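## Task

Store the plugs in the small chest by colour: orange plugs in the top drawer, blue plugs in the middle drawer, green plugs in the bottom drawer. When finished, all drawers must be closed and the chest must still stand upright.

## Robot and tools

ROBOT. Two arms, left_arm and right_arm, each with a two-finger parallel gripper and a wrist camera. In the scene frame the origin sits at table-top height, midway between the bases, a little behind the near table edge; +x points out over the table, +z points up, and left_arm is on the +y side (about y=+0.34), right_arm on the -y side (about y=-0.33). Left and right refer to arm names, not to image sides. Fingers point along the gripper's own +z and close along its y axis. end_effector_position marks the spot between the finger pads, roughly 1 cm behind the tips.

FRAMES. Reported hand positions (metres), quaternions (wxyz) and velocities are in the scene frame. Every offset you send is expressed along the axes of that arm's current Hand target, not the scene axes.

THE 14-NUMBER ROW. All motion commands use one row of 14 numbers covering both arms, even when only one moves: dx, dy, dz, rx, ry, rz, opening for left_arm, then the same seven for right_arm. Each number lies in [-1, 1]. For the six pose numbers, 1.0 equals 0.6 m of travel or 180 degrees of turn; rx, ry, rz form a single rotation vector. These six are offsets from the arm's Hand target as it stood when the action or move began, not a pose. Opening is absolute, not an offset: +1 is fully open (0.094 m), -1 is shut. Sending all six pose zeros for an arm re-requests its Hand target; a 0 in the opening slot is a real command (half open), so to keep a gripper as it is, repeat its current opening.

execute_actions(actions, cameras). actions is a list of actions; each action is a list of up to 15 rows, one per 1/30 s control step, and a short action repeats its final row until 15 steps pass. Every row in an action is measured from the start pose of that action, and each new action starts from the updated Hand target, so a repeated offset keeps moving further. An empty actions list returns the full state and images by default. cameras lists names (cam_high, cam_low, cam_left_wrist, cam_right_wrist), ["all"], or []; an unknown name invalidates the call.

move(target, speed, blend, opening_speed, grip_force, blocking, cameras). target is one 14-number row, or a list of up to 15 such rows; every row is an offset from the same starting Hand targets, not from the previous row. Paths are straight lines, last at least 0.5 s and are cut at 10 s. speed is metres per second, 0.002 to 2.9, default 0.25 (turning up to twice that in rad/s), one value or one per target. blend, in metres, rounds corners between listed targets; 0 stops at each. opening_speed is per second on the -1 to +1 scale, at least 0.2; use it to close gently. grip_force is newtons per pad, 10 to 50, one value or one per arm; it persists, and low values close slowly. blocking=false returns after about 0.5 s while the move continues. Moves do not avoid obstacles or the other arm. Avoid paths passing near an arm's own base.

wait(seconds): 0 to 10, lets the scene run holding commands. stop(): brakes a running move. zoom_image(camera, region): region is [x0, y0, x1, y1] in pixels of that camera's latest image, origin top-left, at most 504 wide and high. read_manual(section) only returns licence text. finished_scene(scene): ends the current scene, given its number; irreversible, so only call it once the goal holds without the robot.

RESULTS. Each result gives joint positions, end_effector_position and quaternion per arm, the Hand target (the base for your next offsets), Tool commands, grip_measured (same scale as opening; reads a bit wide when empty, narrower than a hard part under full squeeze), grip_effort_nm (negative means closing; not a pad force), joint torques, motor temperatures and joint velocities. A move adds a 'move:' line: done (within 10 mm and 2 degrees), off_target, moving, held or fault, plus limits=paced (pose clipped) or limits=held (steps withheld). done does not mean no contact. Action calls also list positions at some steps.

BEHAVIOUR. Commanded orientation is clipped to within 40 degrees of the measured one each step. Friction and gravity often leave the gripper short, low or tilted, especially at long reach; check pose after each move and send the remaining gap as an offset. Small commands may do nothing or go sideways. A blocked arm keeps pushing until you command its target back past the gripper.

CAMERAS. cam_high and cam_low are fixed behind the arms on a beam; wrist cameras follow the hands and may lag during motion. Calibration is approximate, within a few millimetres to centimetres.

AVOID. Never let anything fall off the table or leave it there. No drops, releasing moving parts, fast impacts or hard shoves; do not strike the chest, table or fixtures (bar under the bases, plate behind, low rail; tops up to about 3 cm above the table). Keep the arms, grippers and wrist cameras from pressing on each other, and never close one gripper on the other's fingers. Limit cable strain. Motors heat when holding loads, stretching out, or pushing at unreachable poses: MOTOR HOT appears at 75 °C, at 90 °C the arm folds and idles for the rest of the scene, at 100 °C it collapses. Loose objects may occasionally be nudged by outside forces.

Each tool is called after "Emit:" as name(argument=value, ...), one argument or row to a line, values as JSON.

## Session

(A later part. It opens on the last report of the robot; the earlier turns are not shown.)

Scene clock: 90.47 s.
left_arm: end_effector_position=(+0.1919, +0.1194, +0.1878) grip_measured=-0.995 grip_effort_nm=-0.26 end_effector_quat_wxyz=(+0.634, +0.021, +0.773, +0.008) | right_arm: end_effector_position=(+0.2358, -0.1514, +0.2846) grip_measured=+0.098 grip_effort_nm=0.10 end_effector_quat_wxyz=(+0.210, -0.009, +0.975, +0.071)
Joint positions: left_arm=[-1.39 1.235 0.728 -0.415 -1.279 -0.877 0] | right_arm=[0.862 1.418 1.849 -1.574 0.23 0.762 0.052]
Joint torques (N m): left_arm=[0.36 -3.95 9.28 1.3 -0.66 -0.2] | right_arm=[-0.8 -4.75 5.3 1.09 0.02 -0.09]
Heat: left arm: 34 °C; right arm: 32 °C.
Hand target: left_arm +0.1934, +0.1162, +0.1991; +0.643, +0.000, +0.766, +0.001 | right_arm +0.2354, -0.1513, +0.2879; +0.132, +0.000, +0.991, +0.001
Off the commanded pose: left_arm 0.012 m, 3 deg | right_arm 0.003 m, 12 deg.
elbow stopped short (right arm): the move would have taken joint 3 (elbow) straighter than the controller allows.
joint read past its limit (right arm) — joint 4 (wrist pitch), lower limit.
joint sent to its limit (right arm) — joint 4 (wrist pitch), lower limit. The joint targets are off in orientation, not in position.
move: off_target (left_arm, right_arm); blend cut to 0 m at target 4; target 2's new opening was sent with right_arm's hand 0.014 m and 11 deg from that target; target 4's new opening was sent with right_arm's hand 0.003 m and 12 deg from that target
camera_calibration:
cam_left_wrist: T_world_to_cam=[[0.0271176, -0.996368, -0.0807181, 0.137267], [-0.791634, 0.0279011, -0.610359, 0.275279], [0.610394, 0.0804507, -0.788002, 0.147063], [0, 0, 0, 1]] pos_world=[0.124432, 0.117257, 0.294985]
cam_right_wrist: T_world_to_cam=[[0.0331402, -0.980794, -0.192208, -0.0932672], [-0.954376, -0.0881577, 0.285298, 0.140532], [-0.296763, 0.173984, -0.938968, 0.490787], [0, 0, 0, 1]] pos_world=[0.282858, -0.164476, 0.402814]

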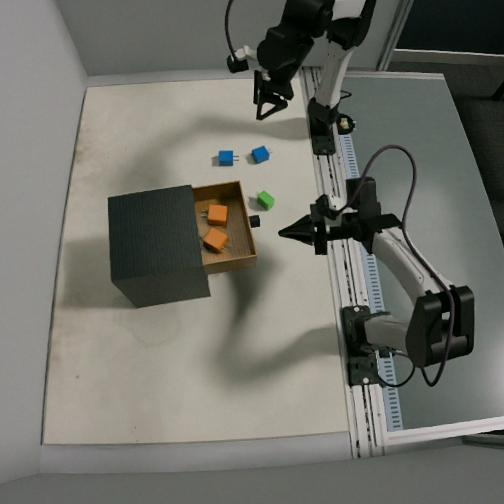

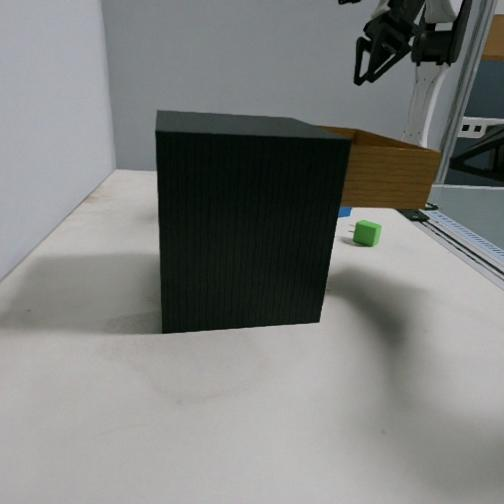

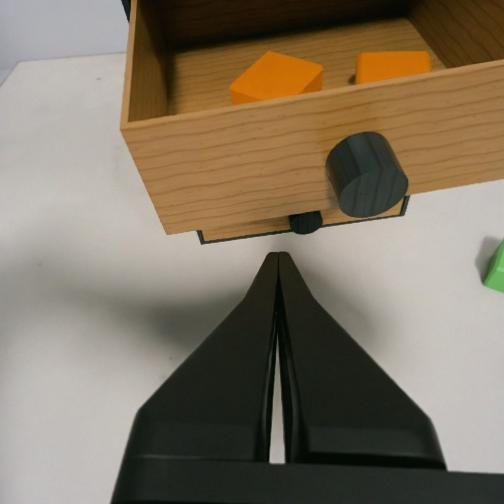

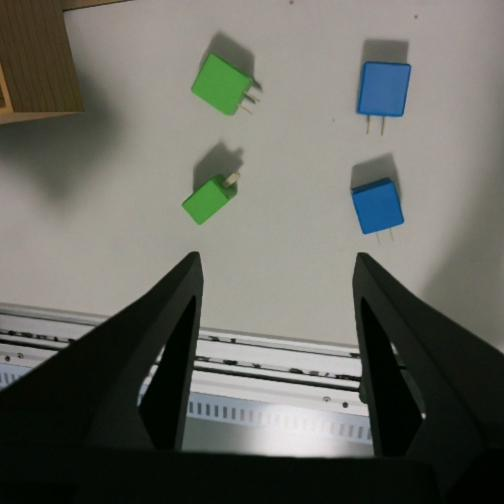

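Emit:
move(
  target=[
    [0.008,-0.072,0.0405,-0.0465,0,-0.008,-1,0,0,0,0,0,0,0.15],
    [-0.03,-0.033,0.277,-0.0465,0,-0.008,-1,-0.046,-0.086,0.349,0,0.084,0,0.15],
    [-0.01,-0.052,0.15,-0.0465,0,-0.008,-1,-0.046,-0.086,0.349,0,0.084,0,0.15],
  ],
  speed=[0.2,0.1,0.2],
  cameras=["all"],
)

Scene clock: 99.53 s.
left_arm: end_effector_position=(+0.2831, +0.0862, +0.1652) grip_measured=-0.995 grip_effort_nm=-0.26 end_effector_quat_wxyz=(+0.627, -0.025, +0.776, +0.072) | right_arm: end_effector_position=(+0.3146, -0.2048, +0.0943) grip_measured=+0.148 grip_effort_nm=0.10 end_effector_quat_wxyz=(-0.001, +0.003, +1.000, -0.006)
Joint positions: left_arm=[-1.122 1.596 0.884 -0.006 -1.199 -0.612 0] | right_arm=[0.437 1.755 1.503 -1.291 0.021 0.413 0.054]
Joint torques (N m): left_arm=[0.2 -12.16 8.69 1.58 -0.53 -0.21] | right_arm=[-0.61 -7.04 6.24 0.45 -0.1 -0.07]
Heat: left arm: 34 °C; right arm: 30 °C.
Hand target: left_arm +0.2831, +0.0850, +0.1894; +0.641, -0.056, +0.764, +0.048 | right_arm +0.3167, -0.2027, +0.0928; +0.000, +0.000, +1.000, +0.001
Off the commanded pose: left_arm 0.024 m, 5 deg | right_arm 0.003 m, 1 deg.
move: off_target (left_arm)
camera_calibration:
cam_left_wrist: T_world_to_cam=[[0.176918, -0.976595, -0.122317, 0.0627587], [-0.795316, -0.0686411, -0.602297, 0.342674], [0.579804, 0.203837, -0.788845, 0.0745245], [0, 0, 0, 1]] pos_world=[0.218221, 0.0696205, 0.272856]
cam_right_wrist: T_world_to_cam=[[-0.0424129, -0.998479, -0.0352351, -0.179462], [-0.750651, 0.00857248, 0.660643, 0.185685], [-0.659336, 0.054469, -0.749872, 0.416636], [0, 0, 0, 1]] pos_world=[0.406477, -0.203475, 0.183429]

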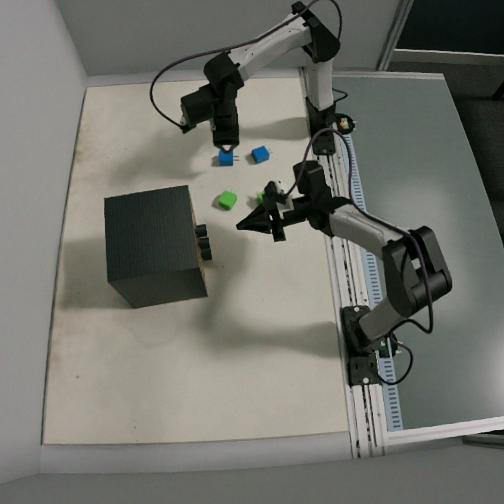

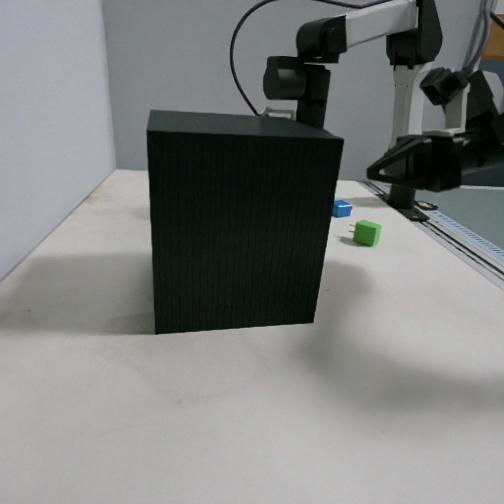

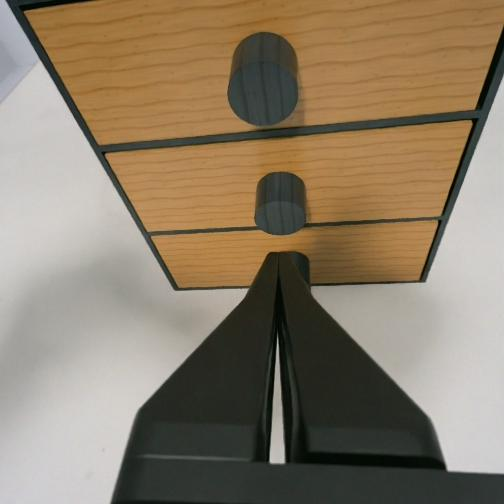

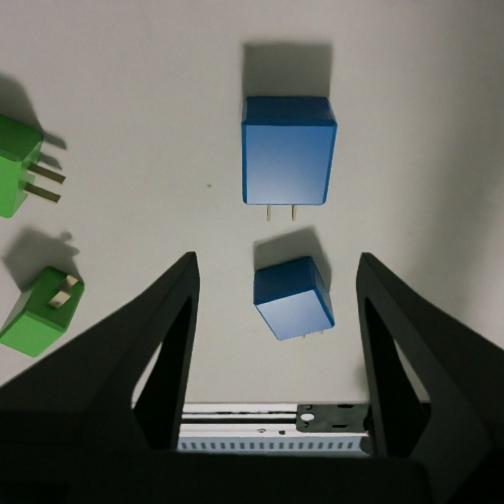

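Emit:
move(
  target=[
    [0.073,0,0.105,0,0,0,0.2,-0.005,-0.01,0.133,0,0,0,0.15],
    [0.08,0.002,0.172,0,0,0,0.2,-0.005,-0.01,0.133,0,0,0,-0.38],
    [0.08,0.002,0.172,0,0,0,0.2,-0.005,-0.01,-0.25,0,-0.1,0,-0.38],
  ],
  speed=0.2,
  opening_speed=1.5,
  cameras=["all"],
)

Scene clock: 106.60 s.
left_arm: end_effector_position=(+0.3682, +0.1072, +0.1160) grip_measured=+0.198 grip_effort_nm=0.14 end_effector_quat_wxyz=(+0.633, -0.049, +0.770, +0.063) | right_arm: end_effector_position=(+0.3194, -0.2085, +0.2273) grip_measured=-0.192 grip_effort_nm=-1.03 end_effector_quat_wxyz=(+0.133, -0.003, +0.991, -0.004)
Joint positions: left_arm=[-0.873 1.839 0.819 0.582 -1.008 -0.351 0.056] | right_arm=[0.486 1.627 1.863 -1.535 0.135 0.432 0.038]
Joint torques (N m): left_arm=[0.94 -9.36 8.21 2.14 -0.13 0.05] | right_arm=[0.16 -7.79 8.7 0.73 0.2 0.09]
Heat: left arm: 35 °C; right arm: 30 °C.
Hand target: left_arm +0.3753, +0.1001, +0.1243; +0.642, -0.057, +0.763, +0.048 | right_arm +0.3197, -0.2088, +0.2428; +0.156, +0.000, +0.988, +0.001
Off the commanded pose: left_arm 0.013 m, 2 deg | right_arm 0.015 m, 3 deg.
move: off_target (left_arm, right_arm)
camera_calibration:
cam_left_wrist: T_world_to_cam=[[0.20333, -0.976081, -0.0769638, 0.0470917], [-0.780625, -0.114162, -0.614485, 0.383002], [0.591001, 0.185023, -0.785165, -0.0204845], [0, 0, 0, 1]] pos_world=[0.301512, 0.0934797, 0.22289]
cam_right_wrist: T_world_to_cam=[[-0.0173868, -0.998772, -0.0464008, -0.183869], [-0.898855, -0.00471147, 0.438222, 0.196467], [-0.437902, 0.0493268, -0.897668, 0.481531], [0, 0, 0, 1]] pos_world=[0.384262, -0.20647, 0.337627]

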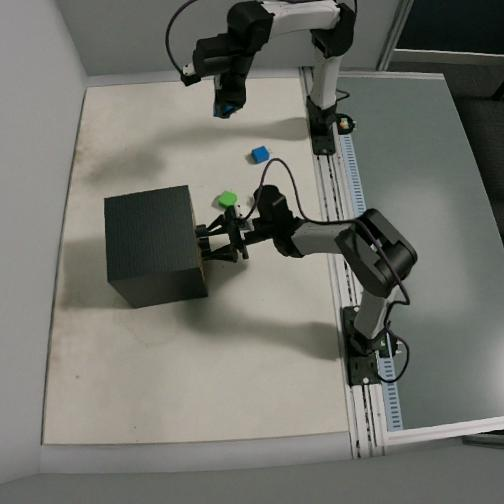

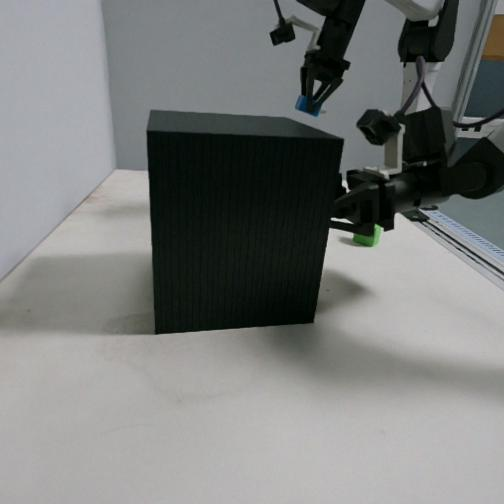

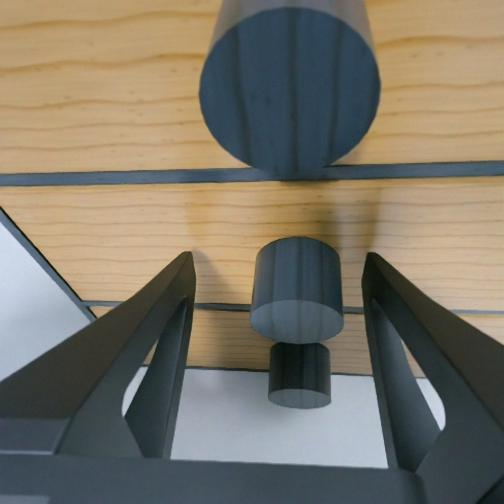

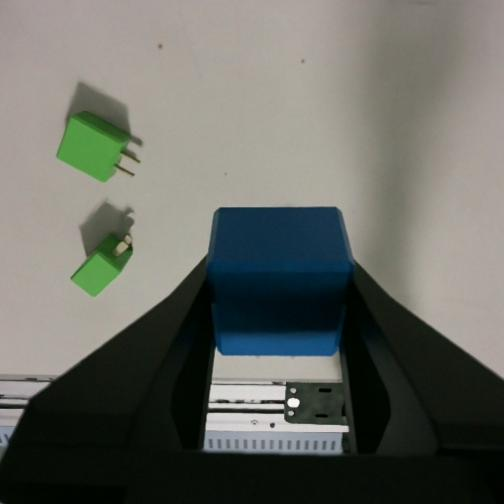

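Emit:
move(
  target=[
    [0.006,0,0.008,0,0,0,0.2,0,0,0,0,0,0,-0.38],
    [0.006,0,0.008,0,0,0,-0.55,0,0,0,0,0,0,-0.38],
    [0.036,0,-0.166,0,0,0,-0.55,0,0,0,0,0,0,-0.38],
    [0.036,0,-0.166,0,0,0,0.1,0,0,0,0,0,0,-0.38],
    [0.045,0,-0.25,0,0,0,0.1,0,0,0,0,0,0,-0.38],
    [-0.204,0.372,-0.279,0,0,0,0.1,0,0,0,0,0,0,-0.38],
  ],
  speed=[0.15,0.2,0.12,0.2,0.2,0.3],
  blend=[0,0,0,0,0.02,0],
  opening_speed=1.5,
  cameras=["cam_high","cam_low"],
)

Emit:
zoom_image(
  camera="cam_high",
  region=[90, 130, 320, 320],
)

Scene clock: 114.23 s.
left_arm: end_effector_position=(+0.2007, +0.2976, +0.2664) grip_measured=+0.097 grip_effort_nm=0.14 end_effector_quat_wxyz=(+0.637, -0.050, +0.767, +0.057) | right_arm: end_effector_position=(+0.3192, -0.2086, +0.2273) grip_measured=-0.192 grip_effort_nm=-1.02 end_effector_quat_wxyz=(+0.133, -0.003, +0.991, -0.004)
Joint positions: left_arm=[-0.927 0.492 0.683 -0.646 -1.052 -0.39 0.052] | right_arm=[0.486 1.627 1.863 -1.536 0.135 0.432 0.038]
Joint torques (N m): left_arm=[1.17 0.27 7.75 1.91 -0.13 0.03] | right_arm=[0.18 -7.79 8.72 0.72 0.21 0.09]
Heat: left arm: 35 °C; right arm: 31 °C.
Hand target: left_arm +0.2000, +0.2994, +0.2740; +0.641, -0.056, +0.764, +0.048 | right_arm +0.3197, -0.2088, +0.2427; +0.156, +0.000, +0.988, +0.001
Off the commanded pose: left_arm 0.008 m, 1 deg | right_arm 0.016 m, 3 deg.
move: off_target (right_arm); target 2's new opening was sent with left_arm's hand 0.013 m and 2 deg from that target; target 4's new opening was sent with left_arm's hand 0.015 m and 2 deg from that target
Images, in order (width x height): cam_high 504x504, cam_low 504x504.

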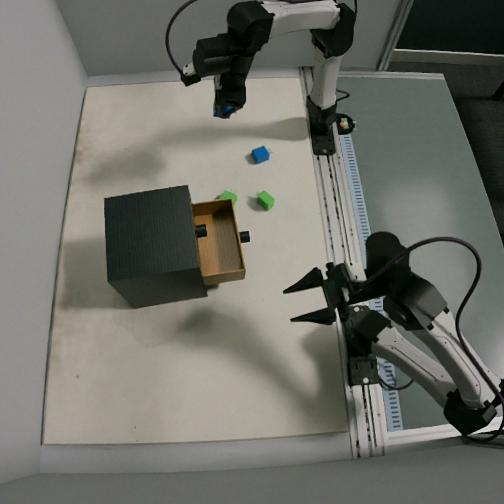

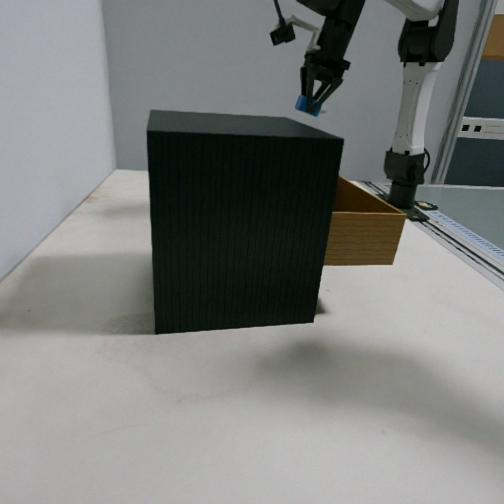

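Scaled by 2.191 from the camera's 504x504 image, which has a finer 720x720 frame.

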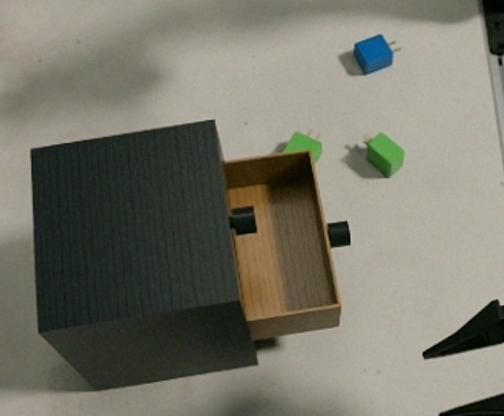

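Emit:
move(
  target=[0,0,0,0,0,0,0.1,-0.04,0.432,0.013,-0.021,-0.0945,-0.0425,-0.38],
  cameras=["cam_right_wrist","cam_low"],
)

Scene clock: 117.87 s.
left_arm: end_effector_position=(+0.2007, +0.2975, +0.2664) grip_measured=+0.097 grip_effort_nm=0.14 end_effector_quat_wxyz=(+0.637, -0.050, +0.768, +0.057) | right_arm: end_effector_position=(+0.3422, +0.0487, +0.2369) grip_measured=-0.192 grip_effort_nm=-1.03 end_effector_quat_wxyz=(+0.299, -0.082, +0.950, +0.029)
Joint positions: left_arm=[-0.927 0.492 0.683 -0.646 -1.051 -0.389 0.052] | right_arm=[1.049 2.307 2.767 -1.565 0.465 0.736 0.038]
Joint torques (N m): left_arm=[0.87 0.05 7.75 1.88 -0.12 0.06] | right_arm=[-0.13 -10.24 8.03 1.04 0.37 0.09]
Heat: left arm: 35 °C; right arm: 31 °C.
Hand target: left_arm +0.2000, +0.2994, +0.2740; +0.642, -0.057, +0.764, +0.048 | right_arm +0.3450, +0.0503, +0.2432; +0.300, -0.070, +0.951, +0.023
Off the commanded pose: left_arm 0.008 m, 1 deg | right_arm 0.007 m, 2 deg.
joint sent to its limit (right arm) — joint 4 (wrist pitch), lower limit. The joint targets still meet the commanded pose.
move: done
camera_calibration:
cam_right_wrist: T_world_to_cam=[[0.168928, -0.983352, -0.0669541, 0.0141818], [-0.978305, -0.175551, 0.110006, 0.327276], [-0.119929, 0.0469184, -0.991673, 0.401026], [0, 0, 0, 1]] pos_world=[0.365874, 0.0525837, 0.362633]
Images, in order (width x height): cam_low 504x504, cam_right_wrist 504x504.

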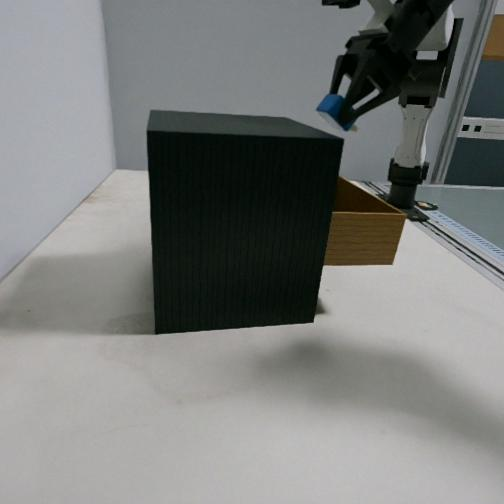

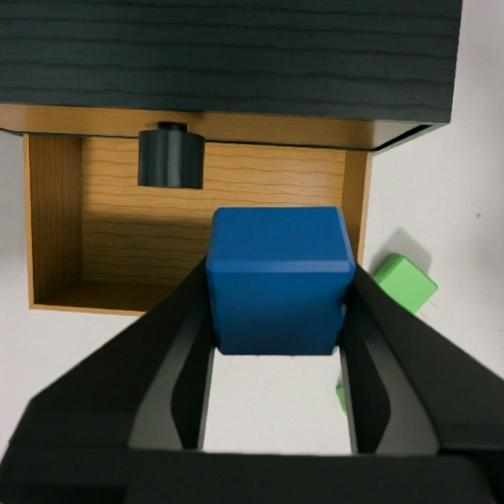

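Emit:
move(
  target=[
    [0,0,0,0,0,0,0.1,-0.021,0.013,0.0147,0,0,0,-0.38],
    [0,0,0,0,0,0,0.1,0.095,0.013,0.174,0,0,0,-0.38],
  ],
  speed=0.15,
  blend=[0.008,0],
  cameras=["cam_right_wrist","cam_low"],
)

Scene clock: 121.53 s.
left_arm: end_effector_position=(+0.2007, +0.2975, +0.2664) grip_measured=+0.097 grip_effort_nm=0.14 end_effector_quat_wxyz=(+0.637, -0.050, +0.768, +0.057) | right_arm: end_effector_position=(+0.3637, +0.0568, +0.1059) grip_measured=-0.192 grip_effort_nm=-1.03 end_effector_quat_wxyz=(+0.294, -0.061, +0.954, +0.003)
Joint positions: left_arm=[-0.927 0.492 0.683 -0.646 -1.051 -0.389 0.052] | right_arm=[1.022 2.185 2.006 -0.972 0.488 0.759 0.038]
Joint torques (N m): left_arm=[1.17 0.5 7.82 1.85 -0.12 0.09] | right_arm=[0.5 -15.42 5.86 1 0.09 -0.15]
Heat: left arm: 34 °C; right arm: 31 °C.
Hand target: left_arm +0.2000, +0.2994, +0.2740; +0.642, -0.057, +0.764, +0.048 | right_arm +0.3570, +0.0601, +0.1249; +0.300, -0.070, +0.951, +0.023
Off the commanded pose: left_arm 0.008 m, 1 deg | right_arm 0.021 m, 3 deg.
elbow stopped short (right arm): the move would have taken joint 3 (elbow) straighter than the controller allows.
move: off_target (right_arm)
camera_calibration:
cam_right_wrist: T_world_to_cam=[[0.114108, -0.993006, -0.0302985, 0.0263564], [-0.985297, -0.11702, 0.124487, 0.361871], [-0.127162, 0.0156481, -0.991759, 0.277684], [0, 0, 0, 1]] pos_world=[0.388853, 0.0641729, 0.231146]
Images, in order (width x height): cam_low 504x504, cam_right_wrist 504x504.

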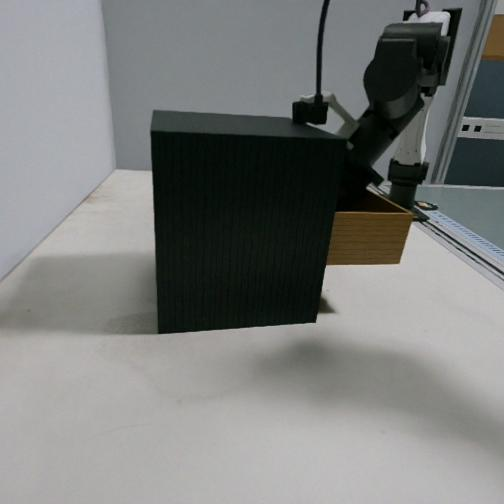

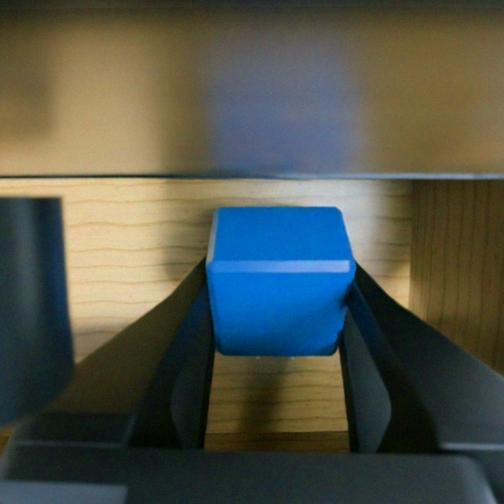

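Emit:
move(
  target=[
    [0,0,0,0,0,0,0.1,0,0,0,0,0,0,0.05],
    [0,0,0,0,0,0,0.1,-0.096,0,-0.137,0,0,0,0.05],
    [0,0,0,0,0,0,0.1,0.147,-0.411,-0.307,0,0.05,0,0.05],
    [0,0,0,0,0,0,0.1,0.271,-0.411,-0.13,-0.024,0.1936,-0.078,0.15],
  ],
  speed=[0.2,0.15,0.3,0.3],
  blend=[0,0.02,0.03,0],
  opening_speed=1,
  cameras=["cam_right_wrist","cam_high"],
)

Emit:
zoom_image(
  camera="cam_high",
  region=[90, 130, 320, 320],
)

Scene clock: 127.80 s.
left_arm: end_effector_position=(+0.2007, +0.2975, +0.2664) grip_measured=+0.097 grip_effort_nm=0.14 end_effector_quat_wxyz=(+0.637, -0.050, +0.768, +0.057) | right_arm: end_effector_position=(+0.2154, -0.2125, +0.0956) grip_measured=+0.148 grip_effort_nm=0.10 end_effector_quat_wxyz=(-0.002, -0.197, +0.980, -0.008)
Joint positions: left_arm=[-0.927 0.492 0.683 -0.646 -1.051 -0.389 0.052] | right_arm=[0.581 1.409 1.144 -1.284 0.029 0.154 0.054]
Joint torques (N m): left_arm=[0.91 0.4 7.8 1.83 -0.14 0.04] | right_arm=[-0.77 -4.21 6.3 0.46 -0.11 -0.07]
Motor temperatures (°C): left_arm=[18 29 34 29 19 20 20] | right_arm=[18 33 31 21 16 20 21]
Heat: left arm: 34 °C; right arm: 33 °C.
Hand target: left_arm +0.2000, +0.2994, +0.2740; +0.642, -0.057, +0.764, +0.048 | right_arm +0.2174, -0.2100, +0.0952; +0.000, -0.199, +0.980, -0.001
Off the commanded pose: left_arm 0.008 m, 1 deg | right_arm 0.003 m, 1 deg.
move: done
camera_calibration:
cam_right_wrist: T_world_to_cam=[[0.352256, -0.935378, -0.031365, -0.263301], [-0.690835, -0.28248, 0.665547, 0.0351453], [-0.631398, -0.212775, -0.745697, 0.289364], [0, 0, 0, 1]] pos_world=[0.299733, -0.174789, 0.184128]
Images, in order (width x height): cam_high 504x504, cam_right_wrist 504x504.

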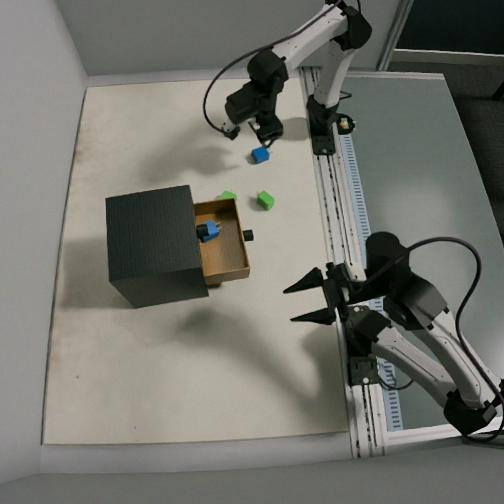

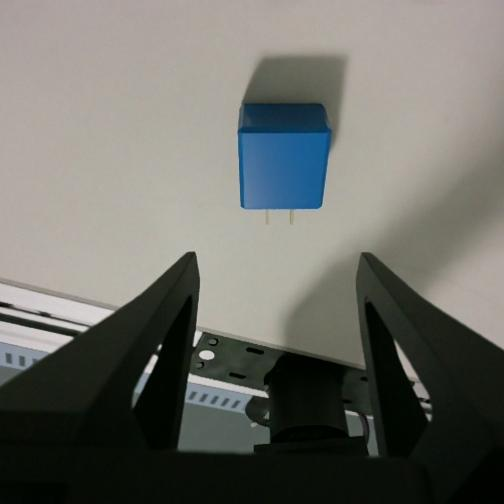

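Scaled by 2.191 from the camera's 504x504 image, which has a finer 720x720 frame.

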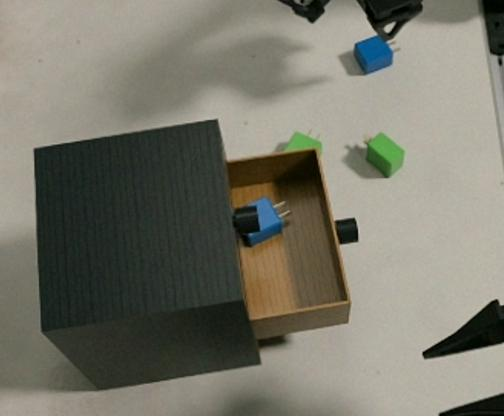

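Emit:
move(
  target=[
    [0,0,0,0,0,0,0.1,0.002,-0.008,0.137,0,0,0,0.15],
    [0,0,0,0,0,0,0.1,0.002,-0.008,0.137,0,0,0,-0.38],
    [0,0,0,0,0,0,0.1,0,-0.008,-0.25,0,-0.08,0,-0.38],
    [0,0,0,0,0,0,0.1,-0.412,0.468,-0.267,0.0245,-0.193,0.078,-0.38],
  ],
  speed=0.25,
  blend=[0,0,0.02,0],
  opening_speed=1.5,
  cameras=["cam_right_wrist"],
)

Scene clock: 135.10 s.
left_arm: end_effector_position=(+0.2007, +0.2975, +0.2664) grip_measured=+0.097 grip_effort_nm=0.14 end_effector_quat_wxyz=(+0.637, -0.050, +0.768, +0.057) | right_arm: end_effector_position=(+0.3319, +0.1376, +0.2429) grip_measured=-0.193 grip_effort_nm=-1.02 end_effector_quat_wxyz=(+0.373, -0.103, +0.915, +0.115)
Joint positions: left_arm=[-0.927 0.492 0.683 -0.646 -1.051 -0.389 0.052] | right_arm=[1.163 2.406 2.832 -1.307 0.518 0.715 0.038]
Joint torques (N m): left_arm=[1.32 0.36 7.62 1.88 -0.11 0.06] | right_arm=[0.08 -11.12 8.91 1.58 0.36 -0.08]
Heat: left arm: 34 °C; right arm: 32 °C.
Hand target: left_arm +0.2000, +0.2994, +0.2740; +0.642, -0.057, +0.764, +0.048 | right_arm +0.3354, +0.1452, +0.2552; +0.300, -0.071, +0.951, +0.022
Off the commanded pose: left_arm 0.008 m, 1 deg | right_arm 0.015 m, 15 deg.
elbow stopped short (right arm): the move would have taken joint 3 (elbow) straighter than the controller allows.
move: off_target (right_arm)
camera_calibration:
cam_right_wrist: T_world_to_cam=[[0.279455, -0.940593, -0.192848, 0.0918276], [-0.960024, -0.270361, -0.0725127, 0.383497], [0.0160664, 0.205402, -0.978546, 0.331414], [0, 0, 0, 1]] pos_world=[0.33718, 0.121982, 0.369821]
Images, in order (width x height): cam_right_wrist 504x504.

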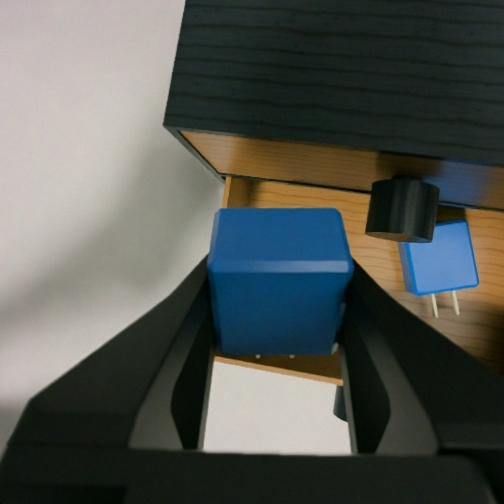

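Emit:
move(
  target=[
    [0,0,0,0,0,0,0.1,-0.007,-0.011,0.005,0,0,0,-0.38],
    [0,0,0,0,0,0,0.1,0.094,-0.011,0.148,0,0,0,-0.38],
  ],
  speed=0.15,
  blend=[0.008,0],
  cameras=["cam_right_wrist"],
)

Scene clock: 138.93 s.
left_arm: end_effector_position=(+0.2007, +0.2975, +0.2664) grip_measured=+0.097 grip_effort_nm=0.14 end_effector_quat_wxyz=(+0.637, -0.050, +0.768, +0.057) | right_arm: end_effector_position=(+0.3390, +0.1360, +0.1431) grip_measured=-0.193 grip_effort_nm=-1.03 end_effector_quat_wxyz=(+0.312, -0.086, +0.946, +0.034)
Joint positions: left_arm=[-0.927 0.492 0.683 -0.646 -1.051 -0.389 0.052] | right_arm=[1.145 2.578 2.84 -1.382 0.519 0.811 0.038]
Joint torques (N m): left_arm=[1.06 0.32 7.99 1.84 -0.15 0.03] | right_arm=[-0.39 -12.74 8.44 1.02 0.24 0.1]
Heat: left arm: 34 °C; right arm: 32 °C.
Hand target: left_arm +0.2000, +0.2994, +0.2740; +0.642, -0.057, +0.764, +0.048 | right_arm +0.3410, +0.1392, +0.1500; +0.299, -0.071, +0.951, +0.022
Off the commanded pose: left_arm 0.008 m, 1 deg | right_arm 0.008 m, 3 deg.
elbow stopped short (right arm): the move would have taken joint 3 (elbow) straighter than the controller allows.
move: off_target (right_arm)
camera_calibration:
cam_right_wrist: T_world_to_cam=[[0.182455, -0.980651, -0.0709537, 0.0899614], [-0.978673, -0.188067, 0.0826452, 0.3555], [-0.0943901, 0.0543615, -0.99405, 0.294187], [0, 0, 0, 1]] pos_world=[0.359273, 0.139086, 0.26944]
Images, in order (width x height): cam_right_wrist 504x504.

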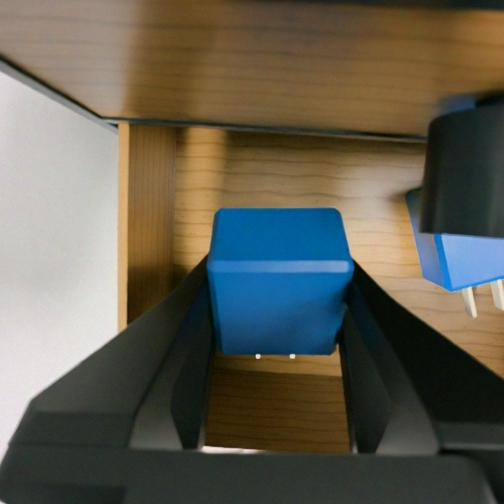

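Emit:
move(
  target=[
    [0,0,0,0,0,0,-1,0.023,0,0.051,0,0,0,-0.38],
    [0,0,0,0,0,0,-1,0.023,0,0.051,0,0,0,0.05],
    [0,0,0,0,0,0,-1,-0.0915,0,-0.113,0,0,0,0.05],
    [0,0,0,0,0,0,-1,0.083,-0.385,-0.304,0,0.05,0,0.05],
    [0.214,-0.328,-0.029,0,0,0,-1,0.083,-0.385,-0.304,0,0.05,0,0.15],
  ],
  speed=[0.15,0.2,0.15,0.3,0.3],
  blend=[0,0,0.02,0.03,0],
  opening_speed=1,
  cameras=["all"],
)

Scene clock: 149.37 s.
left_arm: end_effector_position=(+0.1885, +0.1048, +0.1436) grip_measured=-0.995 grip_effort_nm=-0.26 end_effector_quat_wxyz=(+0.630, -0.050, +0.773, +0.053) | right_arm: end_effector_position=(+0.2328, -0.1105, +0.2674) grip_measured=+0.148 grip_effort_nm=0.10 end_effector_quat_wxyz=(+0.229, -0.072, +0.971, +0.015)
Joint positions: left_arm=[-1.427 1.655 0.971 -0.977 -1.332 -1.655 0] | right_arm=[1.037 1.537 1.876 -1.572 0.375 0.795 0.054]
Joint torques (N m): left_arm=[0.51 -6.43 7.6 0.04 -0.78 -0.18] | right_arm=[-0.47 -6.24 5.46 0.92 0.1 -0.07]
Heat: left arm: 34 °C; right arm: 35 °C.
Hand target: left_arm +0.1904, +0.0991, +0.1502; +0.641, -0.056, +0.764, +0.048 | right_arm +0.2313, -0.1106, +0.2712; +0.224, -0.072, +0.972, +0.016
Off the commanded pose: left_arm 0.009 m, 2 deg | right_arm 0.004 m, 1 deg.
elbow stopped short (right arm): the move would have taken joint 3 (elbow) straighter than the controller allows.
joint read past its limit (right arm) — joint 4 (wrist pitch), lower limit.
joint sent to its limit (right arm) — joint 4 (wrist pitch), lower limit. The joint targets still meet the commanded pose.
move: done
camera_calibration:
cam_left_wrist: T_world_to_cam=[[0.192621, -0.979378, -0.0609534, 0.0834639], [-0.785985, -0.1168, -0.607113, 0.259679], [0.587474, 0.164851, -0.792274, 0.111515], [0, 0, 0, 1]] pos_world=[0.122515, 0.0936899, 0.251092]
cam_right_wrist: T_world_to_cam=[[0.134407, -0.989421, -0.0545932, -0.117796], [-0.956379, -0.143944, 0.254202, 0.148767], [-0.259371, 0.0180454, -0.965609, 0.447946], [0, 0, 0, 1]] pos_world=[0.274294, -0.103219, 0.388293]

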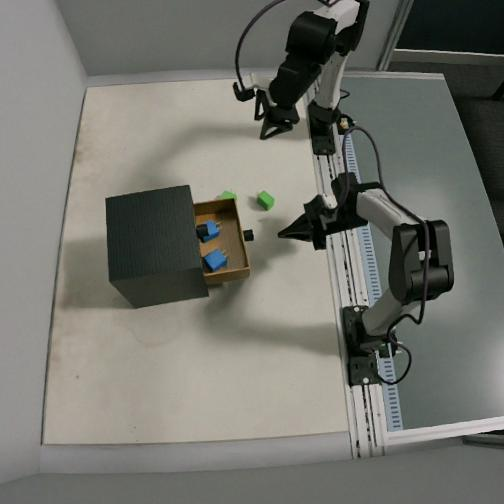

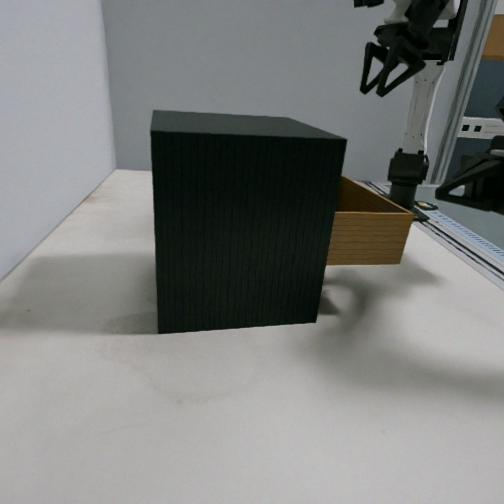

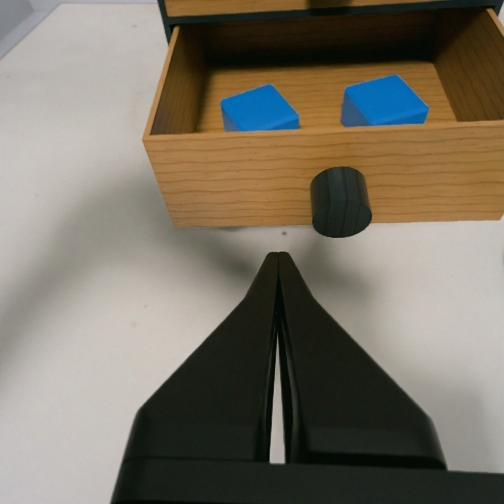

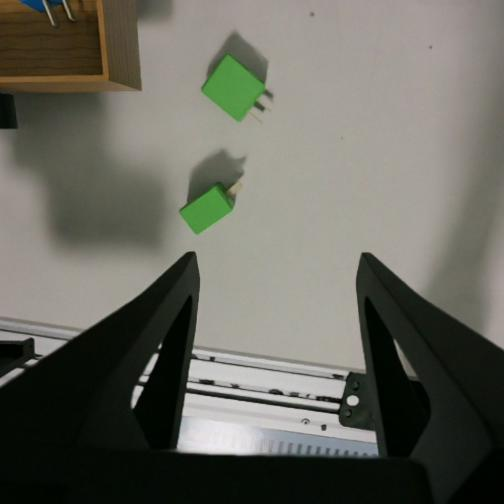

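Emit:
move(
  target=[
    [0.035,-0.049,0.087,0,0,0,-1,0,0,0,0,0,0,0.15],
    [-0.007,-0.058,0.29,0,0,0,-1,0,0,0,0,0,0,0.15],
    [0.03,-0.05,0.17,0,0,0,-1,0,0,0,0,0,0,0.15],
  ],
  speed=[0.2,0.1,0.2],
  cameras=["cam_left_wrist","cam_low","cam_high"],
)

Emit:
zoom_image(
  camera="cam_high",
  region=[90, 150, 270, 320],
)

Scene clock: 157.67 s.
left_arm: end_effector_position=(+0.2901, +0.0861, +0.0926) grip_measured=-0.995 grip_effort_nm=-0.26 end_effector_quat_wxyz=(+0.628, -0.026, +0.775, +0.071) | right_arm: end_effector_position=(+0.2328, -0.1105, +0.2674) grip_measured=+0.148 grip_effort_nm=0.10 end_effector_quat_wxyz=(+0.229, -0.072, +0.971, +0.015)
Joint positions: left_arm=[-1.11 1.797 0.747 0.356 -1.19 -0.591 0] | right_arm=[1.037 1.537 1.876 -1.572 0.375 0.795 0.054]
Joint torques (N m): left_arm=[0.46 -13.52 6.57 1.52 -0.47 -0.23] | right_arm=[-0.46 -6.24 5.46 0.93 0.1 -0.07]
Heat: left arm: 35 °C; right arm: 33 °C.
Hand target: left_arm +0.2911, +0.0839, +0.1149; +0.641, -0.057, +0.764, +0.048 | right_arm +0.2313, -0.1106, +0.2712; +0.224, -0.072, +0.972, +0.016
Off the commanded pose: left_arm 0.022 m, 5 deg | right_arm 0.004 m, 1 deg.
joint read past its limit (right arm) — joint 4 (wrist pitch), lower limit.
joint sent to its limit (right arm) — joint 4 (wrist pitch), lower limit. The joint targets still meet the commanded pose.
move: off_target (left_arm)
camera_calibration:
cam_left_wrist: T_world_to_cam=[[0.177038, -0.977142, -0.117689, 0.0520459], [-0.793748, -0.0710542, -0.604082, 0.304489], [0.581912, 0.200361, -0.788184, 0.012812], [0, 0, 0, 1]] pos_world=[0.225018, 0.0699245, 0.20016]
Images, in order (width x height): cam_high 504x504, cam_low 504x504, cam_left_wrist 504x504.

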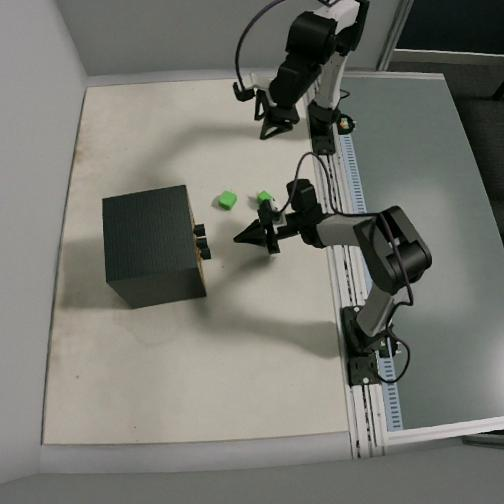

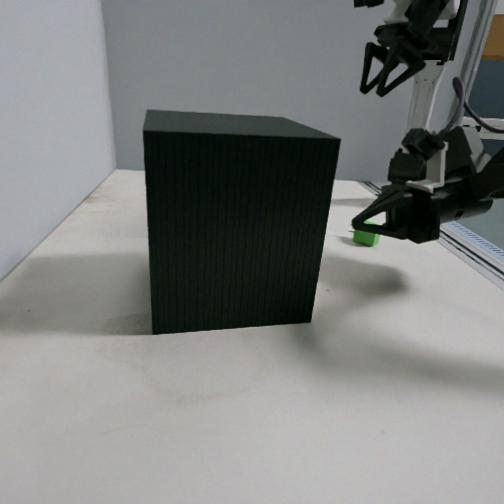

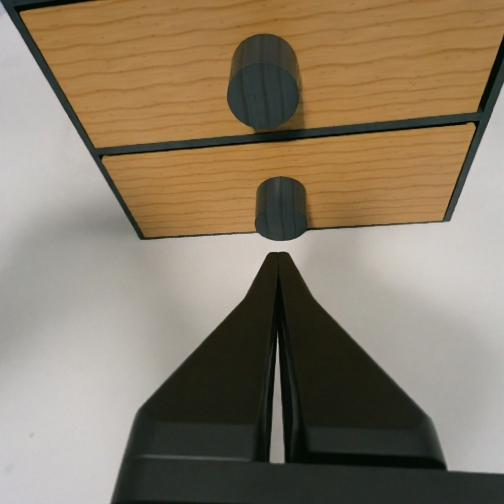

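Scaled by 2.800 from the camera's 504x504 image, which has a finer 720x720 frame.

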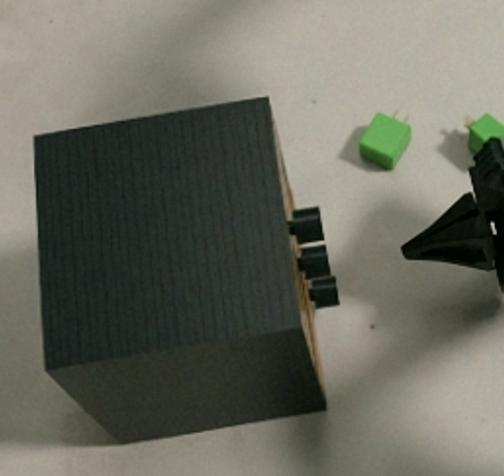

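Emit:
move(
  target=[
    [0.061,0.001,0.0965,0,0.04,0,0.2,0,0,0,0,0,0,0.15],
    [0.065,0.002,0.159,0,0.04,0,0.2,0,0,0,0,0,0,0.15],
  ],
  speed=0.18,
  cameras=["cam_left_wrist"],
)

Scene clock: 160.70 s.
left_arm: end_effector_position=(+0.3695, +0.1051, +0.0549) grip_measured=+0.198 grip_effort_nm=0.14 end_effector_quat_wxyz=(+0.585, -0.053, +0.808, +0.057) | right_arm: end_effector_position=(+0.2328, -0.1105, +0.2674) grip_measured=+0.148 grip_effort_nm=0.10 end_effector_quat_wxyz=(+0.229, -0.072, +0.971, +0.015)
Joint positions: left_arm=[-0.864 1.965 0.841 0.494 -0.946 -0.513 0.056] | right_arm=[1.037 1.537 1.876 -1.572 0.375 0.795 0.054]
Joint torques (N m): left_arm=[1.02 -9.32 7.46 2.17 -0.17 0.07] | right_arm=[-0.46 -6.24 5.48 0.93 0.09 -0.07]
Heat: left arm: 35 °C; right arm: 33 °C.
Hand target: left_arm +0.3772, +0.0982, +0.0599; +0.592, -0.059, +0.802, +0.045 | right_arm +0.2313, -0.1106, +0.2712; +0.224, -0.072, +0.972, +0.016
Off the commanded pose: left_arm 0.012 m, 2 deg | right_arm 0.004 m, 1 deg.
joint read past its limit (right arm) — joint 4 (wrist pitch), lower limit.
joint sent to its limit (right arm) — joint 4 (wrist pitch), lower limit. The joint targets still meet the commanded pose.
move: off_target (left_arm)
camera_calibration:
cam_left_wrist: T_world_to_cam=[[0.195682, -0.977657, -0.076785, 0.0430126], [-0.848652, -0.129583, -0.512834, 0.367511], [0.491426, 0.165516, -0.855047, -0.0261601], [0, 0, 0, 1]] pos_world=[0.316328, 0.0940047, 0.169407]
Images, in order (width x height): cam_left_wrist 504x504.

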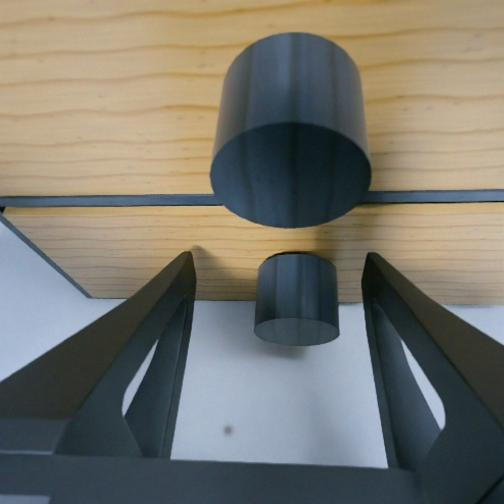

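Emit:
move(
  target=[
    [0.013,0,0.0145,0,0,0,0.2,0,0,0,0,0,0,0.15],
    [0.013,0,0.0145,0,0,0,-0.55,0,0,0,0,0,0,0.15],
    [0.064,0,-0.153,0,0,0,-0.55,0,0,0,0,0,0,0.15],
    [0.064,0,-0.153,0,0,0,0.1,0,0,0,0,0,0,0.15],
    [0.088,0,-0.233,0,0,0,0.1,0,0,0,0,0,0,0.15],
    [-0.2,0.373,-0.31,0,0,0,0.1,0,0,0,0,0,0,0.15],
    [-0.2,0.373,-0.31,0,0,0,0.1,-0.01,0.058,0.322,-0.1236,0.005,-0.2584,0.15],
  ],
  speed=[0.15,0.2,0.12,0.2,0.2,0.3,0.25],
  blend=[0,0,0,0,0.02,0.02,0],
  opening_speed=1.5,
  cameras=["cam_high","cam_low","cam_right_wrist"],
)

Emit:
zoom_image(
  camera="cam_high",
  region=[90, 150, 290, 320],
)

Scene clock: 172.17 s.
left_arm: end_effector_position=(+0.2031, +0.2974, +0.2198) grip_measured=+0.097 grip_effort_nm=0.14 end_effector_quat_wxyz=(+0.585, -0.052, +0.807, +0.054) | right_arm: end_effector_position=(+0.3126, -0.0669, +0.1006) grip_measured=+0.148 grip_effort_nm=0.10 end_effector_quat_wxyz=(+0.182, -0.485, +0.849, +0.101)
Joint positions: left_arm=[-0.863 0.514 0.62 -0.727 -0.94 -0.507 0.052] | right_arm=[0.697 1.671 1.342 -0.817 -0.126 -0.349 0.054]
Joint torques (N m): left_arm=[1.1 0.24 8.57 1.86 -0.18 0.11] | right_arm=[-0.65 -6.74 6.89 1.18 -0.24 -0.09]
Heat: left arm: 35 °C; right arm: 31 °C.
Hand target: left_arm +0.2032, +0.2981, +0.2298; +0.592, -0.059, +0.802, +0.045 | right_arm +0.3152, -0.0632, +0.1001; +0.187, -0.488, +0.846, +0.108
Off the commanded pose: left_arm 0.010 m, 2 deg | right_arm 0.005 m, 1 deg.
move: done; target 2's new opening was sent with left_arm's hand 0.012 m and 2 deg from that target; target 4's new opening was sent with left_arm's hand 0.013 m and 2 deg from that target
camera_calibration:
cam_right_wrist: T_world_to_cam=[[0.852012, -0.520828, -0.0530482, -0.287614], [-0.484512, -0.822847, 0.296936, 0.0765268], [-0.198303, -0.22729, -0.953423, 0.270037], [0, 0, 0, 1]] pos_world=[0.335678, -0.0254506, 0.219478]
Images, in order (width x height): cam_high 504x504, cam_low 504x504, cam_right_wrist 504x504.

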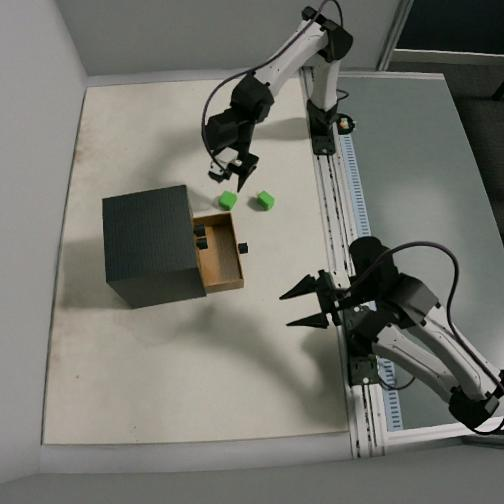

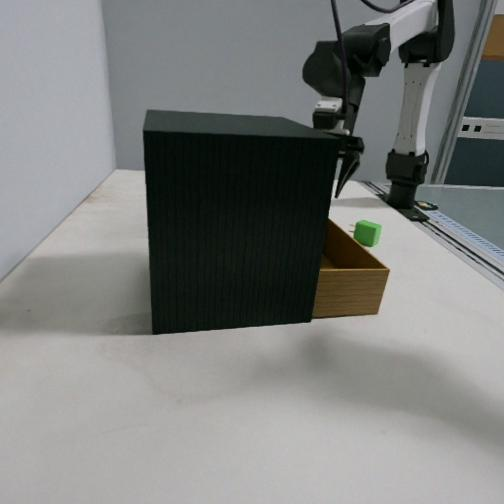

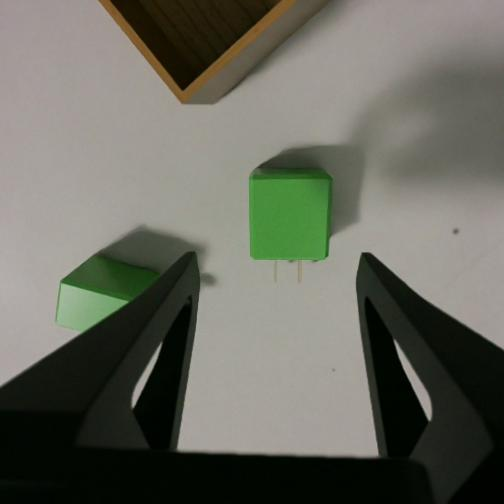

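Scaled by 2.520 from the camera's 504x504 image, which has a finer 720x720 frame.

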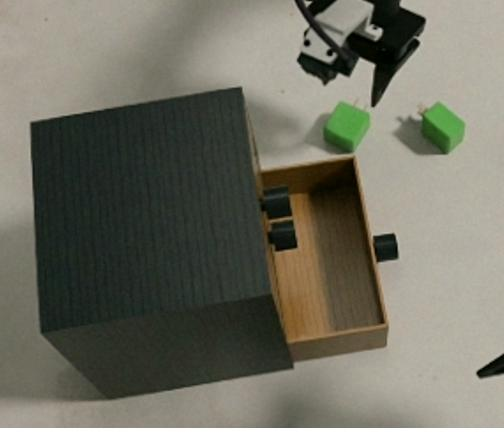

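Emit:
move(
  target=[
    [0,0,0,0,0,0,0.1,0.0535,-0.011,0.128,0,0,0,0.15],
    [0,0,0,0,0,0,0.1,0.0535,-0.011,0.128,0,0,0,-0.38],
    [0,0,0,0,0,0,0.1,-0.125,-0.011,-0.255,0,0,0,-0.38],
    [0,0,0,0,0,0,0.1,-0.384,0.145,-0.0975,0.143,-0.052,0.248,-0.38],
  ],
  speed=0.25,
  blend=[0,0,0.02,0],
  opening_speed=1.5,
  cameras=["cam_right_wrist","cam_high"],
)

Scene clock: 180.13 s.
left_arm: end_effector_position=(+0.2031, +0.2974, +0.2198) grip_measured=+0.097 grip_effort_nm=0.14 end_effector_quat_wxyz=(+0.585, -0.052, +0.807, +0.054) | right_arm: end_effector_position=(+0.3287, +0.1322, +0.2386) grip_measured=-0.195 grip_effort_nm=-1.03 end_effector_quat_wxyz=(+0.365, -0.109, +0.919, +0.102)
Joint positions: left_arm=[-0.863 0.514 0.62 -0.727 -0.94 -0.507 0.052] | right_arm=[1.164 2.406 2.833 -1.342 0.52 0.715 0.038]
Joint torques (N m): left_arm=[1.17 0.4 8.58 1.84 -0.18 0.04] | right_arm=[0.14 -11.11 8.77 1.53 0.36 0.08]
Heat: left arm: 34 °C; right arm: 32 °C.
Hand target: left_arm +0.2032, +0.2981, +0.2298; +0.592, -0.059, +0.802, +0.045 | right_arm +0.3319, +0.1399, +0.2504; +0.300, -0.071, +0.951, +0.023
Off the commanded pose: left_arm 0.010 m, 2 deg | right_arm 0.014 m, 13 deg.
elbow stopped short (right arm): the move would have taken joint 3 (elbow) straighter than the controller allows.
move: off_target (right_arm)
camera_calibration:
cam_right_wrist: T_world_to_cam=[[0.278346, -0.94581, -0.167231, 0.0816742], [-0.960478, -0.273645, -0.050996, 0.37414], [0.00247048, 0.174816, -0.984598, 0.338301], [0, 0, 0, 1]] pos_world=[0.335783, 0.120489, 0.365829]
Images, in order (width x height): cam_high 504x504, cam_right_wrist 504x504.

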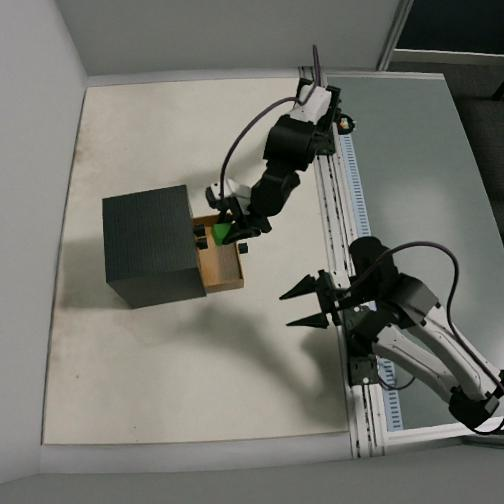

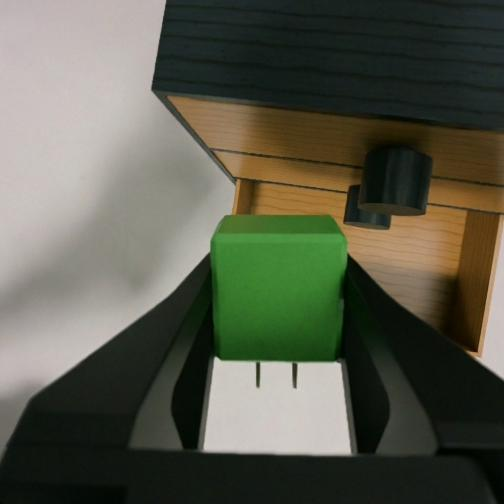

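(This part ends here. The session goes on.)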